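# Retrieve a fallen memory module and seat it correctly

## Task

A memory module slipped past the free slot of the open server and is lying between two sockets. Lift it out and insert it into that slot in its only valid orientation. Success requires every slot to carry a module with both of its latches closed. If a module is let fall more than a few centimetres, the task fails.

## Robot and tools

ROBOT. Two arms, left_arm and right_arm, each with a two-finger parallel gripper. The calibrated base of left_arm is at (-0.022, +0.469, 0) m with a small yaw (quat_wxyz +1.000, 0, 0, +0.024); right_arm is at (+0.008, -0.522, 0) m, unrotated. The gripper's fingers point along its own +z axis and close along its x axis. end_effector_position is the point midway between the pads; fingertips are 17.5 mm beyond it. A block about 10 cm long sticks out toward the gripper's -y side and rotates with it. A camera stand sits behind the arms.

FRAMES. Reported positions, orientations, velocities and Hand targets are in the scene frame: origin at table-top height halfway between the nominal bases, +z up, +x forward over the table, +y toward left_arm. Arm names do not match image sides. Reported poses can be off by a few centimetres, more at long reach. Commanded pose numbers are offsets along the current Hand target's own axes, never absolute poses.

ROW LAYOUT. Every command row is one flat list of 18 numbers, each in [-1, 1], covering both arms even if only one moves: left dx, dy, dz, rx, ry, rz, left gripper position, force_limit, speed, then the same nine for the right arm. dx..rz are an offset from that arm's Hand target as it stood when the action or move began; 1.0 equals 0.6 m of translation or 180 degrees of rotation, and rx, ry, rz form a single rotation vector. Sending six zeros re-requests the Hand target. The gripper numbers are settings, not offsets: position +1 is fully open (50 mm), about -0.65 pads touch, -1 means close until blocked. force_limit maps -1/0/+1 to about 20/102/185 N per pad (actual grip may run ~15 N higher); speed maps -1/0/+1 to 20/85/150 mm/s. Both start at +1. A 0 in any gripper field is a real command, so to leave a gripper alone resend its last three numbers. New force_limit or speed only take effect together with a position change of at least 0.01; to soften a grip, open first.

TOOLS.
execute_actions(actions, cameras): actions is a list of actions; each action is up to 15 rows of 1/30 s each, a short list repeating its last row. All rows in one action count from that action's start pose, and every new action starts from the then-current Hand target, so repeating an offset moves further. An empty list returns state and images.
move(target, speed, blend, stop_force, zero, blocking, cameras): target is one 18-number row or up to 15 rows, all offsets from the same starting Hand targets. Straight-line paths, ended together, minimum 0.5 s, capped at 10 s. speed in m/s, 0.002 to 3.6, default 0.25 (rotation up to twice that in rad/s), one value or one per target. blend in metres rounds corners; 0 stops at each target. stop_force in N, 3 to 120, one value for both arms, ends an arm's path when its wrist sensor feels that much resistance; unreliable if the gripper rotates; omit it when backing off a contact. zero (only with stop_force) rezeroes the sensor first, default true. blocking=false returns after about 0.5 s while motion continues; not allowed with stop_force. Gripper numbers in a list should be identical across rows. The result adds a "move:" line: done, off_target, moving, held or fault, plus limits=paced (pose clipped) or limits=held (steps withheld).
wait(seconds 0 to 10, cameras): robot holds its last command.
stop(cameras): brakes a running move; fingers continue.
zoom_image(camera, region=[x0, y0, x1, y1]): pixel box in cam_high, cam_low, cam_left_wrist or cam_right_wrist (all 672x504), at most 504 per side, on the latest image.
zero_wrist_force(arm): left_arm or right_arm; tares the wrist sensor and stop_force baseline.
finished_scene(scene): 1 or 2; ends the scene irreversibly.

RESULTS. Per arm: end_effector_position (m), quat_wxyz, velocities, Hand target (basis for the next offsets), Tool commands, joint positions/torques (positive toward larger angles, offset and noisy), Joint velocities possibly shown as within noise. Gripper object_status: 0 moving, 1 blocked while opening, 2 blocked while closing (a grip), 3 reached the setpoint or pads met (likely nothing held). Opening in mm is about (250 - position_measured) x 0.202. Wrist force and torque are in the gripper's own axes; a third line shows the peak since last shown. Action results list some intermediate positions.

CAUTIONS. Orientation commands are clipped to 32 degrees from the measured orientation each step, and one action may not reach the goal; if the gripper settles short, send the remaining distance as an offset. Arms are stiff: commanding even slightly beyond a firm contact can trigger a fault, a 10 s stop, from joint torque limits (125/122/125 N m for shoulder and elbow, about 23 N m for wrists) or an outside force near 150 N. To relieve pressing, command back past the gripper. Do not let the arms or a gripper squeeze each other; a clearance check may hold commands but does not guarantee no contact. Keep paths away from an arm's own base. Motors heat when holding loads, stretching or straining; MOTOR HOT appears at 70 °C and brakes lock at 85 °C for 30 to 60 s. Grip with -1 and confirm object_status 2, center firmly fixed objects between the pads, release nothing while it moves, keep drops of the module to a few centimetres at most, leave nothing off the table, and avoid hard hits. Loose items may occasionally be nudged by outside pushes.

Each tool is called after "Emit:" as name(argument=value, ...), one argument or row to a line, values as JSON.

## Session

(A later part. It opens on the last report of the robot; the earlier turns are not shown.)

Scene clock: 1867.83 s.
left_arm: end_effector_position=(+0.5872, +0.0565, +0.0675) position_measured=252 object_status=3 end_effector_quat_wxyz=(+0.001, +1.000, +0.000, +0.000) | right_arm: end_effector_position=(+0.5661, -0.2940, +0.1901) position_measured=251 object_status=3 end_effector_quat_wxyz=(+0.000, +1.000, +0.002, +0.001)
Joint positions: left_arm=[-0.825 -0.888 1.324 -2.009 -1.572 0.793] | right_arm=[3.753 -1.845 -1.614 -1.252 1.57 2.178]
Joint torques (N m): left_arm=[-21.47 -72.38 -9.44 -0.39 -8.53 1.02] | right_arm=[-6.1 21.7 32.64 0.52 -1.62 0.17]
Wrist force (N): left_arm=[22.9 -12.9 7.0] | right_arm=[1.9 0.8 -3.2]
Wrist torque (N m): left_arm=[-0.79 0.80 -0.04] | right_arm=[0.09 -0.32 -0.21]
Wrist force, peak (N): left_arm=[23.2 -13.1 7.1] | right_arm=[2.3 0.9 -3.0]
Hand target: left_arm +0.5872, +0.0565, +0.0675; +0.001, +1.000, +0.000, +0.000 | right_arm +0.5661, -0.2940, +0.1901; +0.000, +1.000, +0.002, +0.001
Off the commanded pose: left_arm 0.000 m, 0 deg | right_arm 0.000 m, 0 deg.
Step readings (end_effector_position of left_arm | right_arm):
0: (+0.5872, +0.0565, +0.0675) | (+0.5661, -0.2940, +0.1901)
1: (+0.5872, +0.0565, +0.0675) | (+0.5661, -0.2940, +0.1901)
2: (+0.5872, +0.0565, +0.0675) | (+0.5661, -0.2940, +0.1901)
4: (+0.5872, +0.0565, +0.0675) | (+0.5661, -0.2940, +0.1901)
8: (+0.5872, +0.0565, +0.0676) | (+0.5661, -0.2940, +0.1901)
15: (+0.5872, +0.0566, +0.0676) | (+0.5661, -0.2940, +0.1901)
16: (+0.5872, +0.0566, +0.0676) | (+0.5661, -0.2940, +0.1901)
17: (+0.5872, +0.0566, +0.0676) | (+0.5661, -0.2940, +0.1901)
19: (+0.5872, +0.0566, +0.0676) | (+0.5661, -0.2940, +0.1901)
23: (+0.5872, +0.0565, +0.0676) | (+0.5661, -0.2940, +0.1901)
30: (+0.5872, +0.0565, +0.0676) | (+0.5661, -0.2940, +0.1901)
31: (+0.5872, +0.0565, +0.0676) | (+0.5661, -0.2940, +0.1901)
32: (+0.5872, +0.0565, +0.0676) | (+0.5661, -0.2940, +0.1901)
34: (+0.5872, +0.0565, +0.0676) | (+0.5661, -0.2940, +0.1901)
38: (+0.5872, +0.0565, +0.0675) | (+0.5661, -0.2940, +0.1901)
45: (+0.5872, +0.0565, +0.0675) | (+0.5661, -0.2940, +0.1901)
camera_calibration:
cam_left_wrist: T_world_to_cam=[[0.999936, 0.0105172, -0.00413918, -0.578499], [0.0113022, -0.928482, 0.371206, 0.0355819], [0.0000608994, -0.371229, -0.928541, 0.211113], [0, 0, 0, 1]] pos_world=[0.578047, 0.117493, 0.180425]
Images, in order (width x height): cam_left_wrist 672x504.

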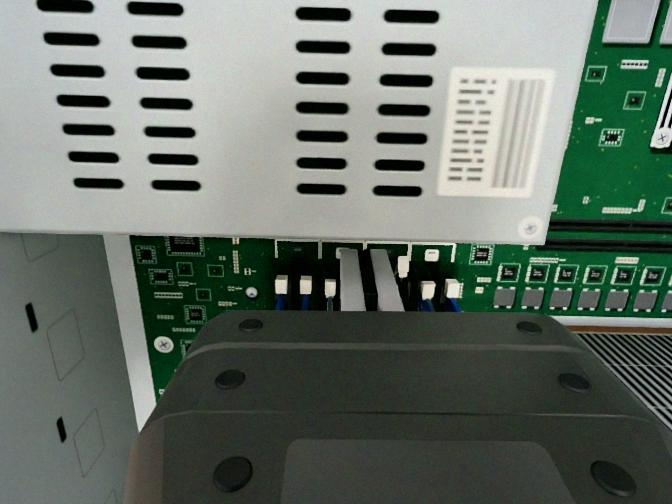

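Emit:
execute_actions(
  actions=[
    [[0,0,0,0,0,0,-0.32,-0.5,-0.7,0,0,0,0,0,0,-1,-0.7,0]],
  ],
  cameras=["cam_left_wrist"],
)

Emit:
zoom_image(
  camera="cam_left_wrist",
  region=[310, 220, 410, 320],
)

Scene clock: 1877.73 s.
left_arm: end_effector_position=(+0.5871, +0.0565, +0.0675) position_measured=200 object_status=3 end_effector_quat_wxyz=(+0.001, +1.000, +0.000, +0.000) | right_arm: end_effector_position=(+0.5661, -0.2940, +0.1901) position_measured=251 object_status=3 end_effector_quat_wxyz=(+0.000, +1.000, +0.002, +0.001)
Joint positions: left_arm=[-0.825 -0.888 1.325 -2.009 -1.572 0.793] | right_arm=[3.753 -1.845 -1.614 -1.252 1.57 2.178]
Joint torques (N m): left_arm=[7.07 -64.28 -24.29 -0.86 0.86 0.68] | right_arm=[-6.28 22.61 32.59 0.59 -1.62 0.09]
Wrist force (N): left_arm=[-0.3 -4.4 3.3] | right_arm=[1.9 0.6 -2.7]
Wrist torque (N m): left_arm=[-0.61 0.17 0.18] | right_arm=[0.05 -0.33 -0.22]
Wrist force, peak (N): left_arm=[23.2 -13.0 7.0] | right_arm=[2.6 0.9 -3.0]
Hand target: left_arm +0.5872, +0.0565, +0.0675; +0.001, +1.000, +0.000, +0.000 | right_arm +0.5661, -0.2940, +0.1901; +0.000, +1.000, +0.002, +0.001
Off the commanded pose: left_arm 0.000 m, 0 deg | right_arm 0.000 m, 0 deg.
Step readings (end_effector_position of left_arm | right_arm):
0: (+0.5872, +0.0565, +0.0675) | (+0.5661, -0.2940, +0.1901)
1: (+0.5872, +0.0565, +0.0675) | (+0.5661, -0.2940, +0.1901)
2: (+0.5871, +0.0565, +0.0675) | (+0.5661, -0.2940, +0.1901)
4: (+0.5870, +0.0564, +0.0675) | (+0.5661, -0.2940, +0.1901)
8: (+0.5870, +0.0563, +0.0675) | (+0.5661, -0.2940, +0.1901)
15: (+0.5871, +0.0564, +0.0675) | (+0.5661, -0.2940, +0.1901)
camera_calibration:
cam_left_wrist: T_world_to_cam=[[0.999936, 0.010482, -0.00423163, -0.578478], [0.0113039, -0.928517, 0.371118, 0.0356012], [-0.0000390831, -0.371142, -0.928576, 0.211167], [0, 0, 0, 1]] pos_world=[0.578047, 0.117493, 0.180425]
Images, in order (width x height): cam_left_wrist 672x504.

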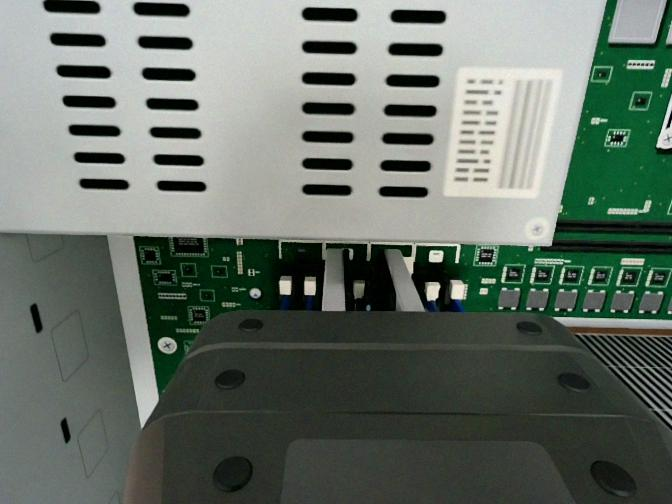

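Scaled by 5.040 from the camera's 672x504 image, which has a finer 960x720 frame.

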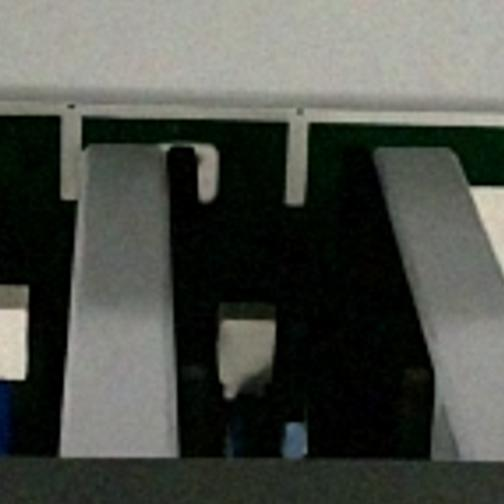

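Emit:
move(
  target=[0.0027,0.0026,0,0,0,0, -0.32, -0.5, -0.7, 0,0,0,0,0,0, -1,-0.7,0],
  speed=0.01,
  stop_force=5,
  cameras=["cam_left_wrist"],
)

Emit:
zoom_image(
  camera="cam_left_wrist",
  region=[310, 220, 410, 320],
)

Scene clock: 1895.93 s.
left_arm: end_effector_position=(+0.5875, +0.0562, +0.0677) position_measured=200 object_status=3 end_effector_quat_wxyz=(+0.001, +1.000, +0.000, +0.000) | right_arm: end_effector_position=(+0.5661, -0.2940, +0.1901) position_measured=251 object_status=3 end_effector_quat_wxyz=(+0.000, +1.000, +0.002, +0.001)
Joint positions: left_arm=[-0.825 -0.887 1.323 -2.009 -1.572 0.793] | right_arm=[3.753 -1.845 -1.614 -1.252 1.57 2.178]
Joint torques (N m): left_arm=[-4 -76.9 -14.22 -6.92 -2.2 -1.15] | right_arm=[-6.14 22.08 32.08 0.66 -1.51 -0.09]
Wrist force (N): left_arm=[-0.4 -7.3 4.2] | right_arm=[2.2 0.8 -2.9]
Wrist torque (N m): left_arm=[-0.67 0.17 0.21] | right_arm=[0.09 -0.37 -0.22]
Wrist force, peak (N): left_arm=[-0.5 -12.9 1.7] | right_arm=[2.2 0.8 -3.2]
Hand target: left_arm +0.5875, +0.0562, +0.0677; +0.001, +1.000, +0.000, +0.000 (not the last commanded pose) | right_arm +0.5661, -0.2940, +0.1901; +0.000, +1.000, +0.002, +0.001
Off the commanded pose: left_arm 0.002 m, 0 deg | right_arm 0.000 m, 0 deg.
move: contact (left_arm)
camera_calibration:
cam_left_wrist: T_world_to_cam=[[0.999937, 0.0105313, -0.00382582, -0.578855], [0.0111989, -0.928399, 0.371416, 0.0352369], [0.000359616, -0.371436, -0.928459, 0.211024], [0, 0, 0, 1]] pos_world=[0.578348, 0.117192, 0.180625]
Images, in order (width x height): cam_left_wrist 672x504.

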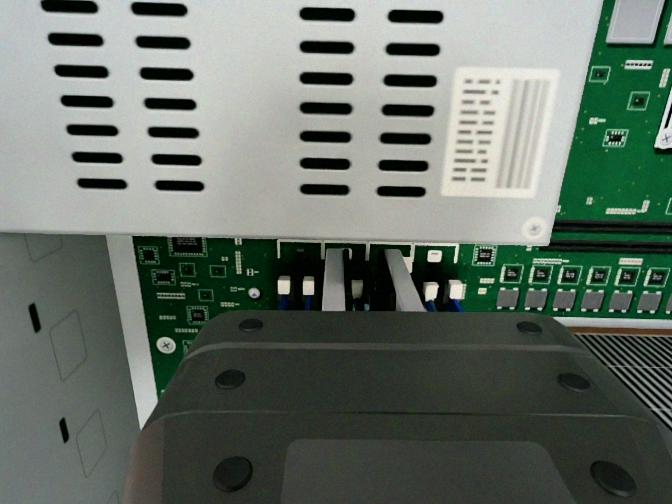

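Scaled by 5.040 from the camera's 672x504 image, which has a finer 960x720 frame.

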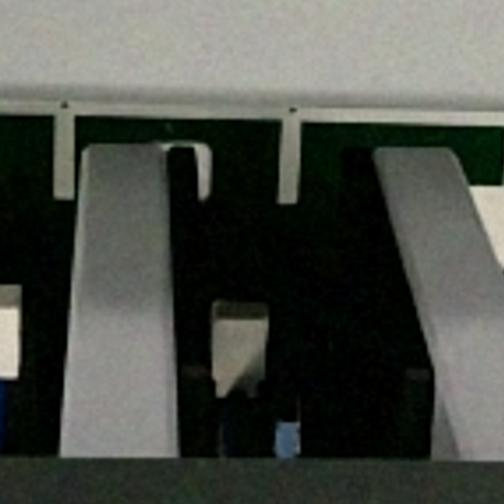

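Emit:
execute_actions(
  actions=[
    [[0,0,0,0,0,0,-1,-0.8,-1,0,0,0,0,0,0,-1,-0.7,0]],
    [[0,0,0,0,0,0,-1,-0.8,-1,0,0,0,0,0,0,-1,-0.7,0]],
    [[0,0,0,0,0,0,-1,-0.8,-1,0,0,0,0,0,0,-1,-0.7,0]],
  ],
  cameras=["cam_left_wrist"],
)

Emit:
zoom_image(
  camera="cam_left_wrist",
  region=[310, 220, 410, 320],
)

Scene clock: 1907.03 s.
left_arm: end_effector_position=(+0.5875, +0.0562, +0.0677) position_measured=250 object_status=3 end_effector_quat_wxyz=(+0.001, +1.000, +0.000, +0.000) | right_arm: end_effector_position=(+0.5661, -0.2940, +0.1901) position_measured=251 object_status=3 end_effector_quat_wxyz=(+0.000, +1.000, +0.002, +0.001)
Joint positions: left_arm=[-0.825 -0.887 1.323 -2.009 -1.572 0.793] | right_arm=[3.753 -1.845 -1.614 -1.252 1.57 2.178]
Joint torques (N m): left_arm=[-5.3 -74.29 -15.51 2.1 -8.65 -1.15] | right_arm=[-6.43 22.21 32.99 0.71 -1.46 -0.31]
Wrist force (N): left_arm=[25.4 -12.1 8.9] | right_arm=[2.2 1.0 -2.8]
Wrist torque (N m): left_arm=[-0.73 0.62 -0.05] | right_arm=[0.12 -0.37 -0.22]
Wrist force, peak (N): left_arm=[25.4 -12.3 9.2] | right_arm=[2.4 1.0 -3.1]
Hand target: left_arm +0.5875, +0.0562, +0.0677; +0.001, +1.000, +0.000, +0.000 | right_arm +0.5661, -0.2940, +0.1901; +0.000, +1.000, +0.002, +0.001
Off the commanded pose: left_arm 0.000 m, 0 deg | right_arm 0.000 m, 0 deg.
Step readings (end_effector_position of left_arm | right_arm):
0: (+0.5875, +0.0562, +0.0677) | (+0.5661, -0.2940, +0.1901)
1: (+0.5875, +0.0562, +0.0677) | (+0.5661, -0.2940, +0.1901)
2: (+0.5875, +0.0562, +0.0677) | (+0.5661, -0.2940, +0.1901)
4: (+0.5875, +0.0562, +0.0677) | (+0.5661, -0.2940, +0.1901)
8: (+0.5875, +0.0562, +0.0677) | (+0.5661, -0.2940, +0.1901)
15: (+0.5876, +0.0562, +0.0677) | (+0.5661, -0.2940, +0.1901)
16: (+0.5876, +0.0562, +0.0677) | (+0.5661, -0.2940, +0.1901)
17: (+0.5876, +0.0562, +0.0677) | (+0.5661, -0.2940, +0.1901)
19: (+0.5876, +0.0562, +0.0677) | (+0.5661, -0.2940, +0.1901)
23: (+0.5875, +0.0562, +0.0677) | (+0.5661, -0.2940, +0.1901)
30: (+0.5875, +0.0562, +0.0677) | (+0.5661, -0.2940, +0.1901)
31: (+0.5875, +0.0562, +0.0677) | (+0.5661, -0.2940, +0.1901)
32: (+0.5875, +0.0562, +0.0677) | (+0.5661, -0.2940, +0.1901)
34: (+0.5875, +0.0562, +0.0677) | (+0.5661, -0.2940, +0.1901)
38: (+0.5875, +0.0562, +0.0677) | (+0.5661, -0.2940, +0.1901)
45: (+0.5875, +0.0562, +0.0677) | (+0.5661, -0.2940, +0.1901)
camera_calibration:
cam_left_wrist: T_world_to_cam=[[0.999937, 0.0105311, -0.00382572, -0.578855], [0.0111987, -0.928399, 0.371416, 0.0352371], [0.000359613, -0.371436, -0.928459, 0.211024], [0, 0, 0, 1]] pos_world=[0.578348, 0.117192, 0.180625]
Images, in order (width x height): cam_left_wrist 672x504.

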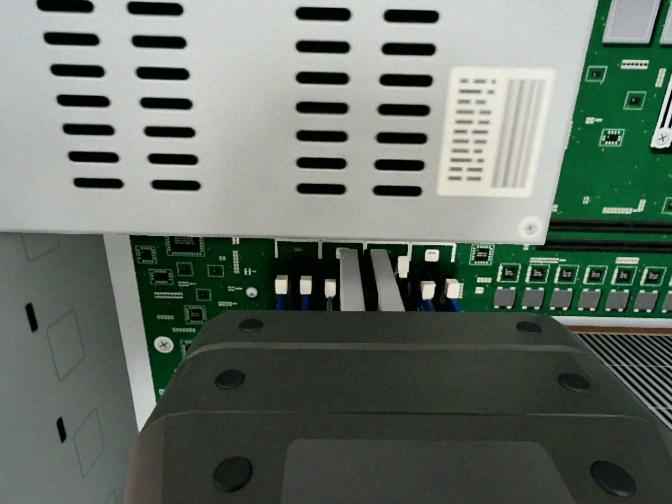

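Scaled by 5.040 from the camera's 672x504 image, which has a finer 960x720 frame.

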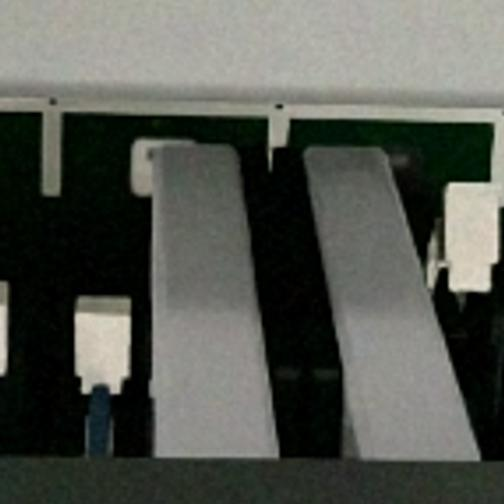

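Emit:
move(
  target=[
    [0,0,0,0,0,0, -0.32, -0.8, 0, 0,0,0,0,0,0, -1,-0.7,0],
    [0,-0.004,-0.04,0,0,0, 1, -0.8, 0, 0,0,0,0,0,0, -1,-0.7,0],
    [-0.0425,-0.008,-0.03,0,0,0, 1, -0.8, 0, 0,0,0,0,0,0, -1,-0.7,0],
  ],
  speed=0.08,
  cameras=["cam_left_wrist"],
)

Emit:
zoom_image(
  camera="cam_left_wrist",
  region=[370, 210, 470, 310],
)

Scene clock: 2056.80 s.
left_arm: end_effector_position=(+0.5620, +0.0610, +0.0858) position_measured=3 object_status=3 end_effector_quat_wxyz=(+0.001, +1.000, +0.000, +0.001) | right_arm: end_effector_position=(+0.5661, -0.2940, +0.1901) position_measured=251 object_status=3 end_effector_quat_wxyz=(+0.000, +1.000, +0.002, +0.001)
Joint positions: left_arm=[-0.846 -0.959 1.395 -2.009 -1.572 0.773] | right_arm=[3.753 -1.845 -1.614 -1.252 1.57 2.178]
Joint torques (N m): left_arm=[7 -38.9 -30.46 -0.22 0.87 1.09] | right_arm=[-6.19 22.75 32.79 0.7 -1.52 -0.61]
Wrist force (N): left_arm=[-0.1 -0.9 3.5] | right_arm=[2.2 1.0 -2.7]
Wrist torque (N m): left_arm=[-0.24 0.08 0.19] | right_arm=[0.11 -0.39 -0.22]
Wrist force, peak (N): left_arm=[31.0 -20.4 9.3] | right_arm=[2.4 0.8 -3.2]
Hand target: left_arm +0.5620, +0.0610, +0.0857; +0.001, +1.000, +0.000, +0.000 | right_arm +0.5661, -0.2940, +0.1901; +0.000, +1.000, +0.002, +0.001
Off the commanded pose: left_arm 0.000 m, 0 deg | right_arm 0.000 m, 0 deg.
move: done
camera_calibration:
cam_left_wrist: T_world_to_cam=[[0.999938, 0.0104739, -0.00369765, -0.553358], [0.011098, -0.928365, 0.371504, 0.03329], [0.000458319, -0.371522, -0.928424, 0.22957], [0, 0, 0, 1]] pos_world=[0.552849, 0.121992, 0.198725]
Images, in order (width x height): cam_left_wrist 672x504.

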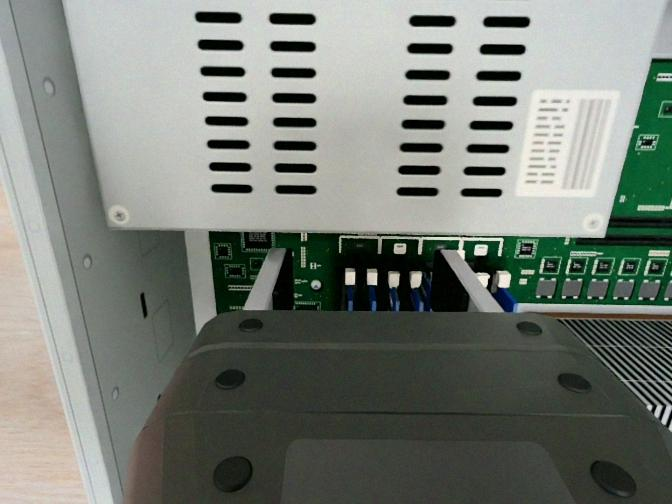

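Scaled by 5.040 from the camera's 672x504 image, which has a finer 960x720 frame.

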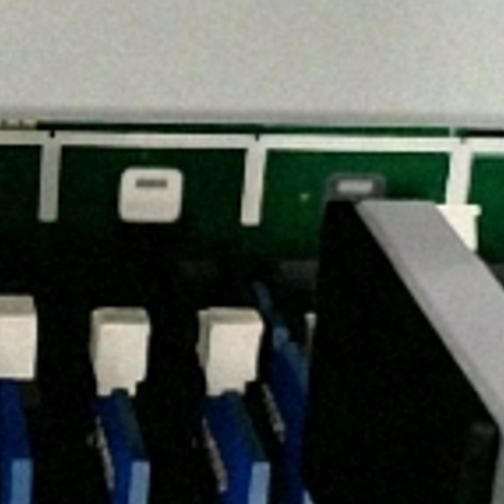

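Emit:
move(
  target=[
    [0.0052,0.0048,0.0,0,0,0, 1, -0.8, 0, 0,0,0,0,0,0, -1,-0.7,0],
    [0.0052,0.0048,0.018,0,0,0, 1, -0.8, 0, 0,0,0,0,0,0, -1,-0.7,0],
  ],
  speed=0.03,
  cameras=["cam_left_wrist"],
)

Emit:
zoom_image(
  camera="cam_left_wrist",
  region=[370, 210, 470, 310],
)

Scene clock: 2073.90 s.
left_arm: end_effector_position=(+0.5651, +0.0582, +0.0746) position_measured=3 object_status=3 end_effector_quat_wxyz=(+0.001, +1.000, +0.000, +0.000) | right_arm: end_effector_position=(+0.5661, -0.2940, +0.1901) position_measured=251 object_status=3 end_effector_quat_wxyz=(+0.000, +1.000, +0.002, +0.001)
Joint positions: left_arm=[-0.845 -0.938 1.391 -2.026 -1.572 0.773] | right_arm=[3.753 -1.845 -1.614 -1.252 1.57 2.178]
Joint torques (N m): left_arm=[3.52 -66.75 -32.04 -0.03 0.65 0.32] | right_arm=[-6.25 23 32.68 0.85 -1.5 -0.79]
Wrist force (N): left_arm=[-0.1 -0.7 3.3] | right_arm=[2.1 0.7 -2.7]
Wrist torque (N m): left_arm=[-0.22 0.09 0.18] | right_arm=[0.08 -0.36 -0.21]
Wrist force, peak (N): left_arm=[-0.1 -0.8 3.9] | right_arm=[2.5 0.7 -3.1]
Hand target: left_arm +0.5651, +0.0581, +0.0749; +0.001, +1.000, +0.000, +0.000 | right_arm +0.5661, -0.2940, +0.1901; +0.000, +1.000, +0.002, +0.001
Off the commanded pose: left_arm 0.000 m, 0 deg | right_arm 0.000 m, 0 deg.
move: done
camera_calibration:
cam_left_wrist: T_world_to_cam=[[0.999937, 0.0104958, -0.00391815, -0.556528], [0.0112003, -0.928434, 0.371328, 0.0347081], [0.000259639, -0.371349, -0.928493, 0.218196], [0, 0, 0, 1]] pos_world=[0.556048, 0.119092, 0.187525]
Images, in order (width x height): cam_left_wrist 672x504.

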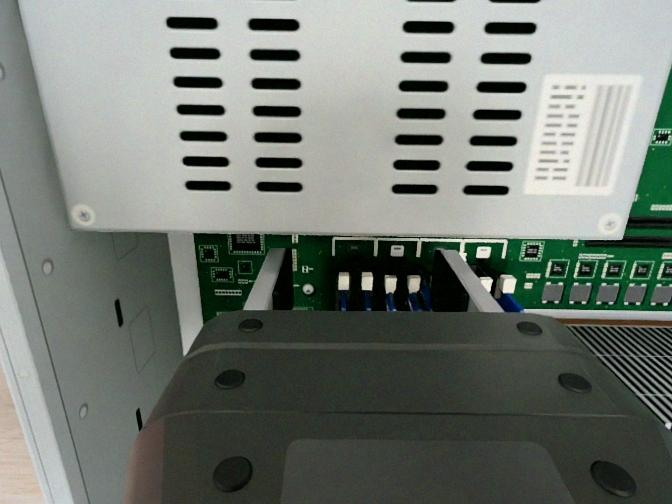

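Scaled by 5.040 from the camera's 672x504 image, which has a finer 960x720 frame.

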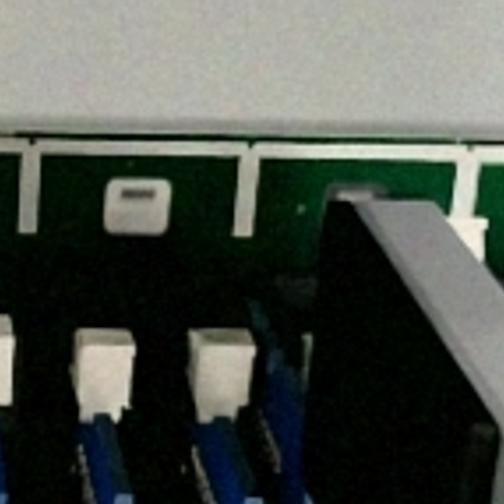

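Emit:
move(
  target=[
    [0.0052,-0.0078,-0.006,0,0,0, 1, -0.8, 0, 0,0,0,0,0,0, -1,-0.7,0],
  ],
  speed=0.03,
  cameras=["cam_left_wrist"],
)

Emit:
zoom_image(
  camera="cam_left_wrist",
  region=[370, 210, 470, 310],
)

Scene clock: 2083.70 s.
left_arm: end_effector_position=(+0.5683, +0.0629, +0.0785) position_measured=3 object_status=3 end_effector_quat_wxyz=(+0.001, +1.000, +0.000, +0.000) | right_arm: end_effector_position=(+0.5661, -0.2940, +0.1901) position_measured=251 object_status=3 end_effector_quat_wxyz=(+0.000, +1.000, +0.002, +0.001)
Joint positions: left_arm=[-0.837 -0.942 1.387 -2.018 -1.572 0.781] | right_arm=[3.753 -1.845 -1.614 -1.252 1.57 2.178]
Joint torques (N m): left_arm=[-3.19 -66.7 -32.07 -1.72 -1.26 -0.06] | right_arm=[-6.21 22.92 32.66 0.85 -1.55 -0.94]
Wrist force (N): left_arm=[0.1 -0.7 3.5] | right_arm=[2.0 0.7 -3.0]
Wrist torque (N m): left_arm=[-0.20 0.07 0.14] | right_arm=[0.08 -0.35 -0.21]
Wrist force, peak (N): left_arm=[-0.3 -1.0 3.7] | right_arm=[2.2 0.9 -3.2]
Hand target: left_arm +0.5682, +0.0628, +0.0785; +0.001, +1.000, +0.000, +0.000 | right_arm +0.5661, -0.2940, +0.1901; +0.000, +1.000, +0.002, +0.001
Off the commanded pose: left_arm 0.000 m, 0 deg | right_arm 0.000 m, 0 deg.
move: done
camera_calibration:
cam_left_wrist: T_world_to_cam=[[0.999937, 0.0105313, -0.00382582, -0.559686], [0.0111989, -0.928399, 0.371416, 0.0376609], [0.000359616, -0.371436, -0.928459, 0.223547], [0, 0, 0, 1]] pos_world=[0.559148, 0.123892, 0.191425]
Images, in order (width x height): cam_left_wrist 672x504.

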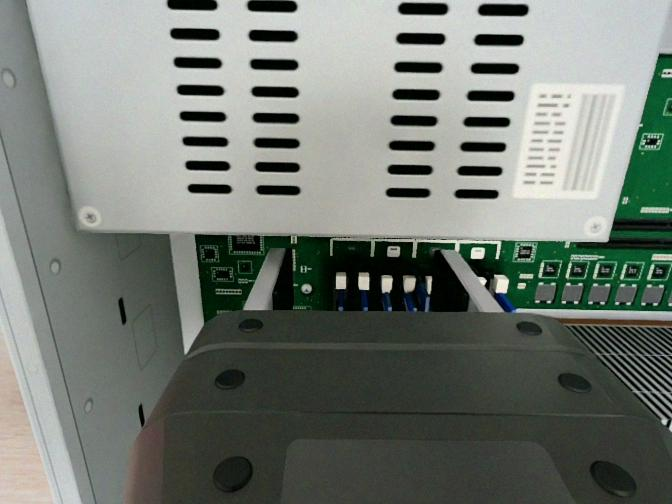

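Scaled by 5.040 from the camera's 672x504 image, which has a finer 960x720 frame.

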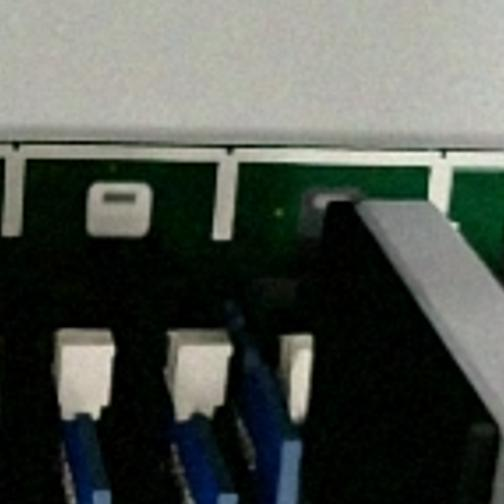

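Emit:
move(
  target=[
    [0,0,0.045,0,0,0, 1, -0.8, 0, 0,0,0,0,0,0, -1,-0.7,0],
  ],
  speed=0.02,
  stop_force=25,
  cameras=["cam_left_wrist"],
)

Emit:
zoom_image(
  camera="cam_left_wrist",
  region=[370, 210, 470, 310],
)

Scene clock: 2093.57 s.
left_arm: end_effector_position=(+0.5683, +0.0628, +0.0568) position_measured=3 object_status=3 end_effector_quat_wxyz=(+0.001, +1.000, +0.000, +0.000) | right_arm: end_effector_position=(+0.5661, -0.2940, +0.1901) position_measured=251 object_status=3 end_effector_quat_wxyz=(+0.000, +1.000, +0.002, +0.001)
Joint positions: left_arm=[-0.837 -0.918 1.408 -2.063 -1.572 0.781] | right_arm=[3.753 -1.845 -1.614 -1.252 1.57 2.178]
Joint torques (N m): left_arm=[-3.33 -55.02 -23.79 -2.43 -1.28 -1.15] | right_arm=[-5.32 22.91 31.82 0.86 -1.47 -1.11]
Wrist force (N): left_arm=[-0.9 0.7 -16.5] | right_arm=[2.0 0.6 -3.0]
Wrist torque (N m): left_arm=[-0.32 0.68 0.17] | right_arm=[0.06 -0.35 -0.21]
Wrist force, peak (N): left_arm=[-5.9 -7.3 -35.4] | right_arm=[2.3 0.8 -3.2]
Hand target: left_arm +0.5683, +0.0627, +0.0568; +0.001, +1.000, +0.000, +0.000 (not the last commanded pose) | right_arm +0.5661, -0.2940, +0.1901; +0.000, +1.000, +0.002, +0.001
Off the commanded pose: left_arm 0.005 m, 0 deg | right_arm 0.000 m, 0 deg.
move: contact (left_arm)
camera_calibration:
cam_left_wrist: T_world_to_cam=[[0.999937, 0.0104958, -0.00391815, -0.559746], [0.0112003, -0.928434, 0.371328, 0.0455538], [0.000259639, -0.371349, -0.928493, 0.203376], [0, 0, 0, 1]] pos_world=[0.559148, 0.123692, 0.169725]
Images, in order (width x height): cam_left_wrist 672x504.

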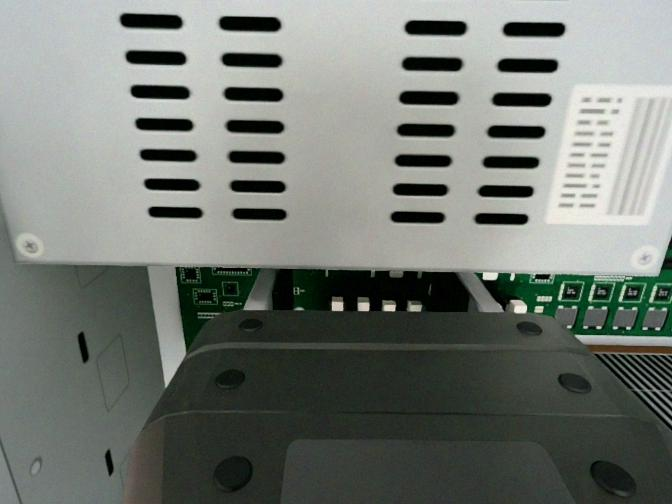

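Scaled by 5.040 from the camera's 672x504 image, which has a finer 960x720 frame.

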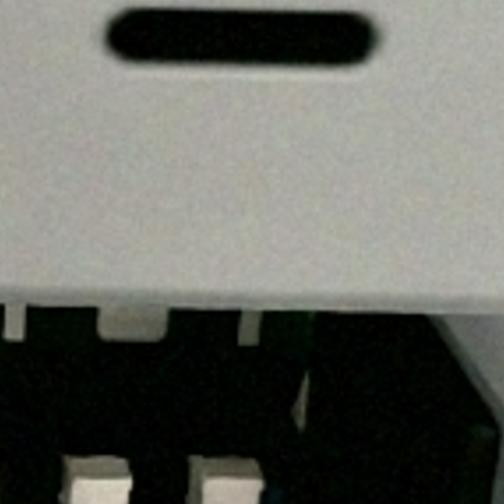

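Emit:
move(
  target=[
    [0,0,-0.035,0,0,0, 1, -0.8, 0, 0,0,0,0,0,0, -1,-0.7,0],
  ],
  speed=0.08,
  cameras=["cam_left_wrist"],
)

Emit:
zoom_image(
  camera="cam_left_wrist",
  region=[370, 210, 470, 310],
)

Scene clock: 2099.60 s.
left_arm: end_effector_position=(+0.5683, +0.0627, +0.0782) position_measured=3 object_status=3 end_effector_quat_wxyz=(+0.001, +1.000, +0.000, +0.001) end_effector_velocity=(+0.001, -0.001, -0.001) end_effector_angular_velocity=(-0.004, -0.003, +0.000) | right_arm: end_effector_position=(+0.5661, -0.2940, +0.1901) position_measured=251 object_status=3 end_effector_quat_wxyz=(+0.000, +1.000, +0.002, +0.001)
Joint positions: left_arm=[-0.837 -0.942 1.387 -2.019 -1.572 0.781] | right_arm=[3.753 -1.845 -1.614 -1.252 1.57 2.178]
Joint velocities: left_arm=[0 0.002 0.002 -0.009 -0.001 0] | right_arm=[within noise]
Joint torques (N m): left_arm=[3.25 -39.43 -13.55 -6.4 -1.25 0.31] | right_arm=[-5.99 23.32 32.58 0.9 -1.42 -1.1]
Wrist force (N): left_arm=[0.2 -0.7 3.0] | right_arm=[2.1 1.0 -2.4]
Wrist torque (N m): left_arm=[-0.20 0.05 0.14] | right_arm=[0.12 -0.37 -0.22]
Wrist force, peak (N): left_arm=[-0.8 0.8 -16.8] | right_arm=[2.0 0.9 -3.3]
Hand target: left_arm +0.5683, +0.0628, +0.0778; +0.001, +1.000, +0.000, +0.000 | right_arm +0.5661, -0.2940, +0.1901; +0.000, +1.000, +0.002, +0.001
Off the commanded pose: left_arm 0.000 m, 0 deg | right_arm 0.000 m, 0 deg.
move: done
camera_calibration:
cam_left_wrist: T_world_to_cam=[[0.999938, 0.0105091, -0.00360555, -0.559725], [0.0110963, -0.928317, 0.371625, 0.0375931], [0.000558344, -0.371642, -0.928376, 0.223093], [0, 0, 0, 1]] pos_world=[0.559149, 0.123691, 0.191125]
Images, in order (width x height): cam_left_wrist 672x504.

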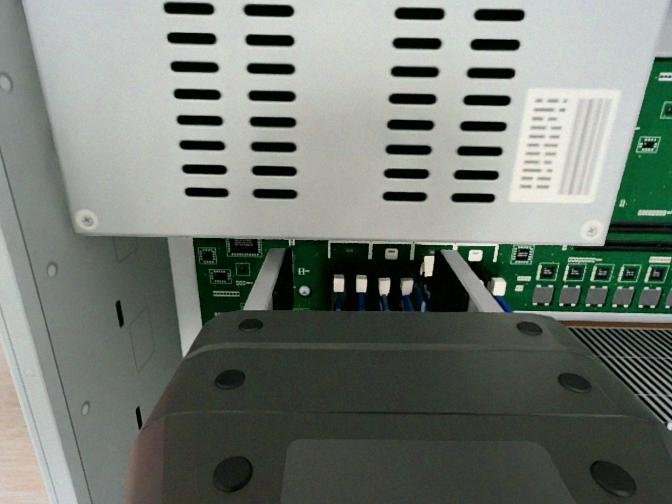

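Scaled by 5.040 from the camera's 672x504 image, which has a finer 960x720 frame.

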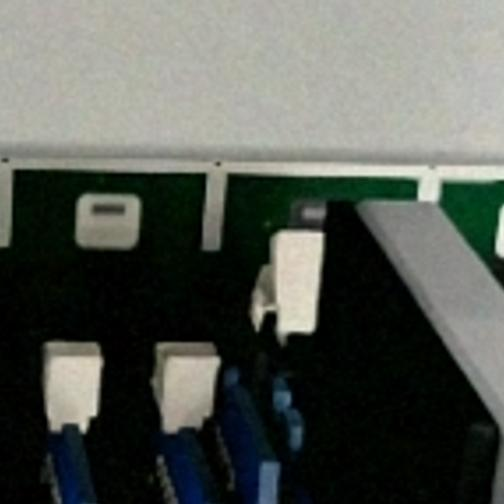

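Emit:
move(
  target=[
    [0,-0.09,-0.2,0,0,0, 1, -0.8, 0, 0,0,0,0,0,0, 1,-0.7,0],
  ],
  speed=0.25,
  cameras=["cam_left_wrist"],
)

Emit:
zoom_image(
  camera="cam_left_wrist",
  region=[300, 230, 430, 310],
)

Emit:
move(
  target=[
    [0,0,0,0,0,0, 1, -0.8, 0, 0.005,-0.3325,0,0,0,0, 1,-0.7,0],
    [0,0,0,0,0,0, 1, -0.8, 0, 0.005,-0.3325,0.16,0,0,0, 1,-0.7,0],
  ],
  speed=0.25,
  blend=0.02,
  cameras=["cam_right_wrist"],
)

Emit:
zoom_image(
  camera="cam_right_wrist",
  region=[370, 170, 490, 290],
)

Scene clock: 2111.50 s.
left_arm: end_effector_position=(+0.5682, +0.1170, +0.1977) position_measured=3 object_status=3 end_effector_quat_wxyz=(+0.001, +1.000, +0.000, +0.001) | right_arm: end_effector_position=(+0.5661, -0.2940, +0.1901) position_measured=3 object_status=3 end_effector_quat_wxyz=(+0.000, +1.000, +0.002, +0.001)
Joint positions: left_arm=[-0.78 -1.104 1.323 -1.793 -1.572 0.838] | right_arm=[3.753 -1.845 -1.614 -1.252 1.57 2.178]
Joint torques (N m): left_arm=[-1.94 -47.87 -18.72 -2.12 -1.34 -0.49] | right_arm=[-6.2 22.99 32.45 0.81 -1.5 -1.11]
Wrist force (N): left_arm=[0.1 -1.0 3.5] | right_arm=[1.9 0.7 -3.1]
Wrist torque (N m): left_arm=[-0.24 0.06 0.04] | right_arm=[0.06 -0.32 -0.22]
Wrist force, peak (N): left_arm=[-1.8 2.1 6.7] | right_arm=[2.2 1.0 -3.2]
Hand target: left_arm +0.5681, +0.1171, +0.1977; +0.001, +1.000, +0.000, +0.000 | right_arm +0.5661, -0.2940, +0.1901; +0.000, +1.000, +0.002, +0.001
Off the commanded pose: left_arm 0.000 m, 0 deg | right_arm 0.000 m, 0 deg.
move: done
camera_calibration:
cam_left_wrist: T_world_to_cam=[[0.999937, 0.0106031, -0.00364032, -0.55977], [0.0111967, -0.928364, 0.371505, 0.0435827], [0.00055958, -0.371522, -0.928424, 0.354207], [0, 0, 0, 1]] pos_world=[0.559049, 0.177992, 0.310625]
Images, in order (width x height): cam_left_wrist 672x504.

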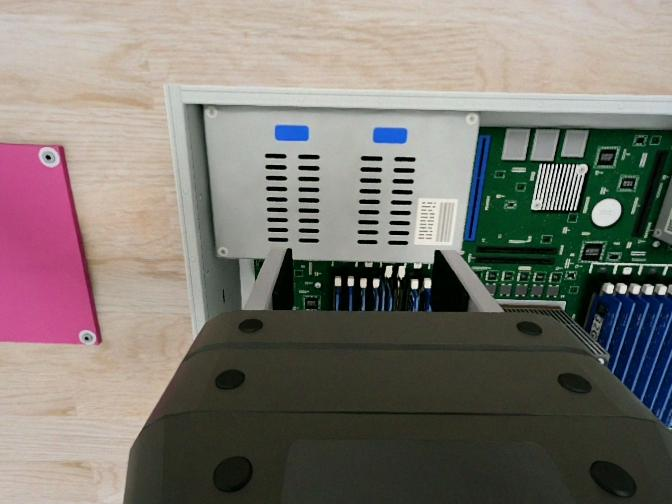

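Scaled by 3.877 from the camera's 672x504 image, which has a finer 960x720 frame.

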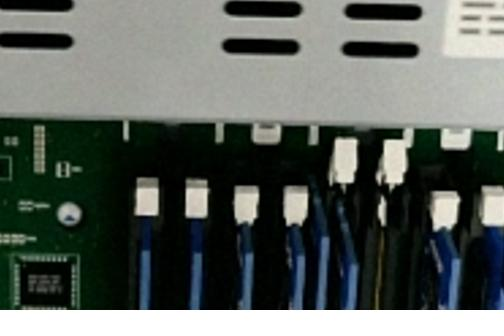

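Scene clock: 2113.20 s.
left_arm: end_effector_position=(+0.5681, +0.1171, +0.1977) position_measured=3 object_status=3 end_effector_quat_wxyz=(+0.001, +1.000, +0.000, +0.000) | right_arm: end_effector_position=(+0.5683, -0.0944, +0.0942) position_measured=3 object_status=3 end_effector_quat_wxyz=(+0.000, +1.000, +0.002, +0.001)
Joint positions: left_arm=[-0.78 -1.104 1.324 -1.793 -1.572 0.838] | right_arm=[3.984 -2.158 -1.413 -1.141 1.569 2.409]
Joint torques (N m): left_arm=[-4.52 -66.77 -14.65 -0.15 -1.34 1.13] | right_arm=[-3.98 53.96 15.15 5.35 -1.7 0.05]
Wrist force (N): left_arm=[0.1 -0.6 3.5] | right_arm=[1.6 0.5 -2.9]
Wrist torque (N m): left_arm=[-0.17 0.08 0.05] | right_arm=[0.03 -0.28 -0.22]
Wrist force, peak (N): left_arm=[0.1 -0.5 3.8] | right_arm=[-1.5 -5.6 -4.8]
Hand target: left_arm +0.5681, +0.1171, +0.1977; +0.001, +1.000, +0.000, +0.000 | right_arm +0.5684, -0.0944, +0.0941; +0.000, +1.000, +0.002, +0.001
Off the commanded pose: left_arm 0.000 m, 0 deg | right_arm 0.000 m, 0 deg.
move: done
camera_calibration:
cam_right_wrist: T_world_to_cam=[[0.99997, -0.0000320713, -0.00778483, -0.555519], [0.00266289, -0.938261, 0.345917, -0.108597], [-0.0073153, -0.345927, -0.938233, 0.194864], [0, 0, 0, 1]] pos_world=[0.557217, -0.034502, 0.216069]
Images, in order (width x height): cam_right_wrist 672x504.

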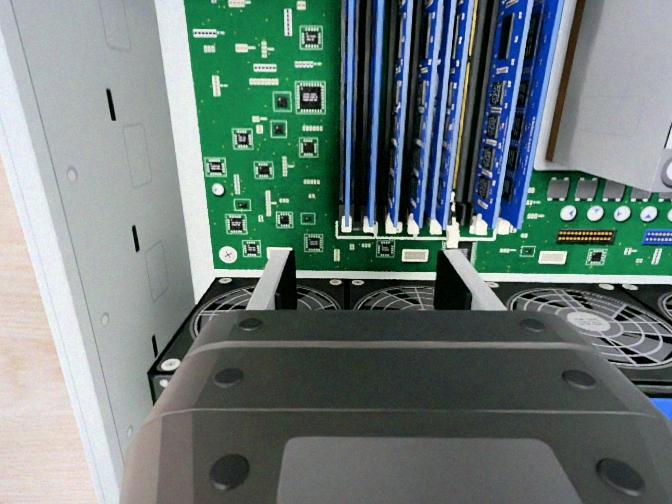

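Scaled by 4.200 from the camera's 672x504 image, which has a finer 960x720 frame.

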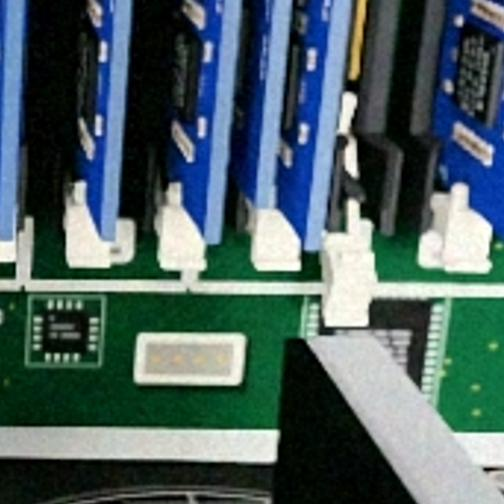

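Emit:
move(
  target=[
    [0,0,0,0,0,0, 1, -0.8, 0, 0.0093,0.014,0,0,0,0, 1,-0.7,0],
    [0,0,0,0,0,0, 1, -0.8, 0, 0.0033,0.006,0.015,0,0,0, 1,-0.7,0],
  ],
  speed=0.06,
  cameras=["cam_right_wrist"],
)

Emit:
zoom_image(
  camera="cam_right_wrist",
  region=[370, 170, 490, 290],
)

Scene clock: 2134.50 s.
left_arm: end_effector_position=(+0.5681, +0.1171, +0.1977) position_measured=3 object_status=3 end_effector_quat_wxyz=(+0.001, +1.000, +0.000, +0.000) | right_arm: end_effector_position=(+0.5703, -0.0980, +0.0849) position_measured=3 object_status=3 end_effector_quat_wxyz=(+0.000, +1.000, +0.002, +0.001) end_effector_velocity=(+0.000, -0.001, +0.001) end_effector_angular_velocity=(-0.003, +0.002, +0.002)
Joint positions: left_arm=[-0.78 -1.104 1.324 -1.793 -1.572 0.838] | right_arm=[3.979 -2.166 -1.426 -1.12 1.569 2.403]
Joint velocities: left_arm=[within noise] | right_arm=[-0.001 0 0.002 -0.006 0 -0.002]
Joint torques (N m): left_arm=[-5.07 -67.15 -14.61 -0.23 -1.38 1.03] | right_arm=[-6.1 61.75 30.46 0.77 -0.63 -1.17]
Wrist force (N): left_arm=[0.0 -0.5 3.3] | right_arm=[1.9 0.8 -2.8]
Wrist torque (N m): left_arm=[-0.16 0.10 0.05] | right_arm=[0.09 -0.33 -0.16]
Wrist force, peak (N): left_arm=[0.3 -0.7 3.8] | right_arm=[3.3 2.9 -2.1]
Hand target: left_arm +0.5681, +0.1171, +0.1977; +0.001, +1.000, +0.000, +0.000 | right_arm +0.5704, -0.0980, +0.0851; +0.000, +1.000, +0.002, +0.001
Off the commanded pose: left_arm 0.000 m, 0 deg | right_arm 0.000 m, 0 deg.
move: done
camera_calibration:
cam_right_wrist: T_world_to_cam=[[0.999969, -0.0000673076, -0.00787824, -0.557574], [0.00266284, -0.938229, 0.346005, -0.108686], [-0.00741488, -0.346015, -0.9382, 0.184988], [0, 0, 0, 1]] pos_world=[0.559217, -0.0380014, 0.206769]
Images, in order (width x height): cam_right_wrist 672x504.

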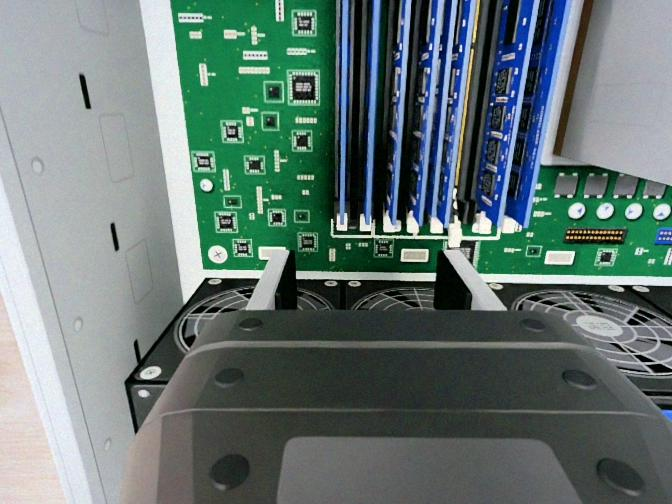

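Scaled by 4.200 from the camera's 672x504 image, which has a finer 960x720 frame.

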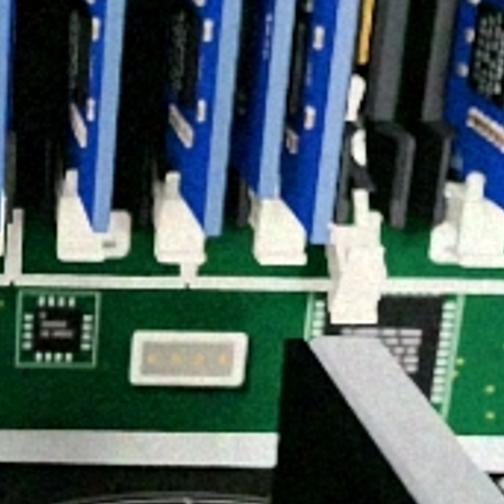

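Emit:
move(
  target=[
    [0,0,0,0,0,0, 1, -0.8, 0, 0,0,0.050,0,0,0, 1,-0.7,0],
  ],
  speed=0.02,
  stop_force=25,
  cameras=[],
)

Emit:
move(
  target=[
    [0,0,0,0,0,0, 1, -0.8, 0, 0,0,-0.035,0,0,0, 1,-0.7,0],
  ],
  speed=0.06,
  cameras=["cam_right_wrist","cam_left_wrist"],
)

Emit:
zoom_image(
  camera="cam_right_wrist",
  region=[370, 170, 490, 290],
)

Emit:
zoom_image(
  camera="cam_left_wrist",
  region=[300, 230, 430, 310],
)

Scene clock: 2145.93 s.
left_arm: end_effector_position=(+0.5681, +0.1171, +0.1977) position_measured=3 object_status=3 end_effector_quat_wxyz=(+0.001, +1.000, +0.000, +0.000) | right_arm: end_effector_position=(+0.5704, -0.0980, +0.0551) position_measured=3 object_status=3 end_effector_quat_wxyz=(+0.000, +1.000, +0.002, +0.001)
Joint positions: left_arm=[-0.78 -1.104 1.324 -1.793 -1.572 0.838] | right_arm=[3.979 -2.199 -1.456 -1.057 1.569 2.403]
Joint torques (N m): left_arm=[-4.56 -67.8 -14.67 -0.27 -1.37 0.92] | right_arm=[-5.37 62.02 30.82 0.8 1.72 -1.11]
Wrist force (N): left_arm=[0.0 -0.8 3.3] | right_arm=[1.7 1.4 -2.8]
Wrist torque (N m): left_arm=[-0.20 0.09 0.05] | right_arm=[0.03 -0.31 -0.13]
Wrist force, peak (N): left_arm=[0.1 -0.6 3.8] | right_arm=[2.0 1.8 -3.4]
Hand target: left_arm +0.5681, +0.1171, +0.1977; +0.001, +1.000, +0.000, +0.000 | right_arm +0.5704, -0.0980, +0.0551; +0.000, +1.000, +0.002, +0.001
Off the commanded pose: left_arm 0.000 m, 0 deg | right_arm 0.000 m, 0 deg.
move: done
No camera images: "cameras" was empty.

Scene clock: 2146.70 s.
left_arm: end_effector_position=(+0.5681, +0.1171, +0.1977) position_measured=3 object_status=3 end_effector_quat_wxyz=(+0.001, +1.000, +0.000, +0.000) | right_arm: end_effector_position=(+0.5705, -0.0980, +0.0764) position_measured=3 object_status=3 end_effector_quat_wxyz=(+0.000, +1.000, +0.002, +0.001)
Joint positions: left_arm=[-0.78 -1.104 1.324 -1.793 -1.572 0.838] | right_arm=[3.979 -2.175 -1.435 -1.101 1.569 2.403]
Joint torques (N m): left_arm=[-4.85 -67.69 -14.59 -0.28 -1.28 0.99] | right_arm=[1.87 31.89 13.39 5.3 1.59 0.77]
Wrist force (N): left_arm=[0.1 -0.8 3.5] | right_arm=[1.6 0.3 -2.2]
Wrist torque (N m): left_arm=[-0.21 0.07 0.05] | right_arm=[0.00 -0.30 -0.16]
Wrist force, peak (N): left_arm=[0.0 -0.7 3.7] | right_arm=[1.9 0.6 -3.9]
Hand target: left_arm +0.5681, +0.1171, +0.1977; +0.001, +1.000, +0.000, +0.000 | right_arm +0.5704, -0.0980, +0.0761; +0.000, +1.000, +0.002, +0.001
Off the commanded pose: left_arm 0.000 m, 0 deg | right_arm 0.000 m, 0 deg.
move: done
camera_calibration:
cam_left_wrist: T_world_to_cam=[[0.999937, 0.0105311, -0.00382572, -0.559699], [0.0111987, -0.928399, 0.371416, 0.0436158], [0.000359613, -0.371436, -0.928459, 0.354314], [0, 0, 0, 1]] pos_world=[0.559048, 0.177992, 0.310625]
cam_right_wrist: T_world_to_cam=[[0.999973, -0.0000781936, -0.00733985, -0.557847], [0.00246263, -0.938414, 0.345503, -0.105672], [-0.00691483, -0.345512, -0.938389, 0.176848], [0, 0, 0, 1]] pos_world=[0.559315, -0.0381042, 0.198368]
Images, in order (width x height): cam_left_wrist 672x504, cam_right_wrist 672x504.

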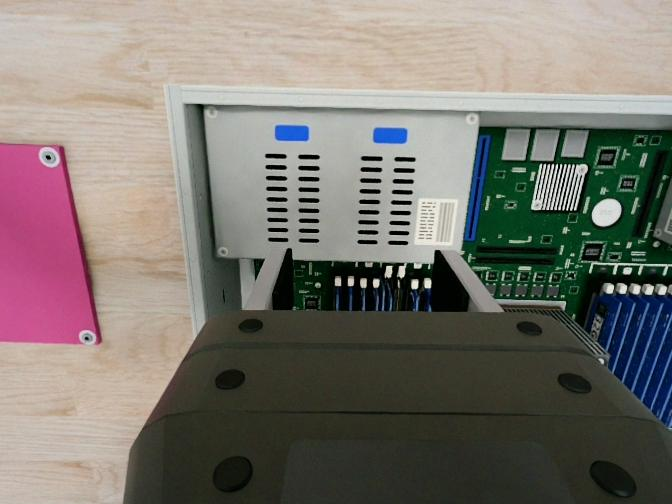

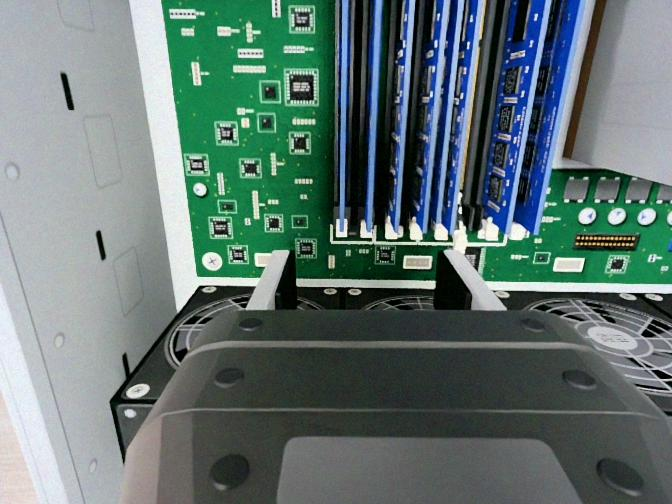

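Scaled by 4.200 from the camera's 672x504 image, which has a finer 960x720 frame.

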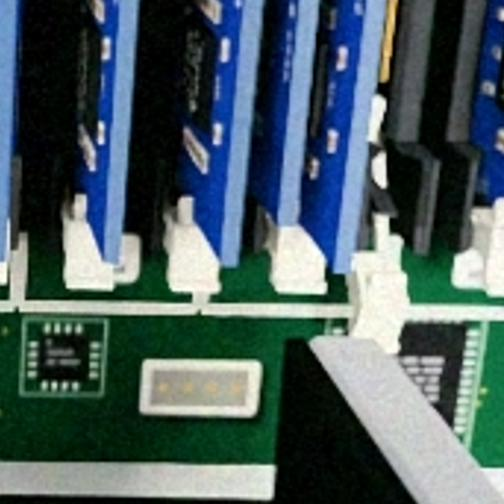

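Scaled by 3.877 from the camera's 672x504 image, which has a finer 960x720 frame.

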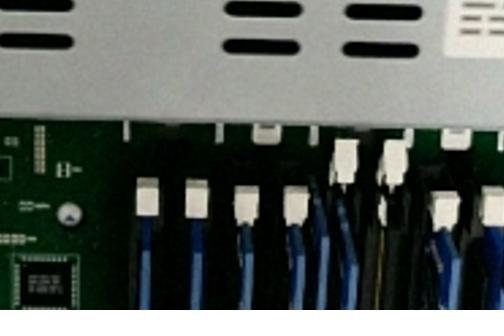

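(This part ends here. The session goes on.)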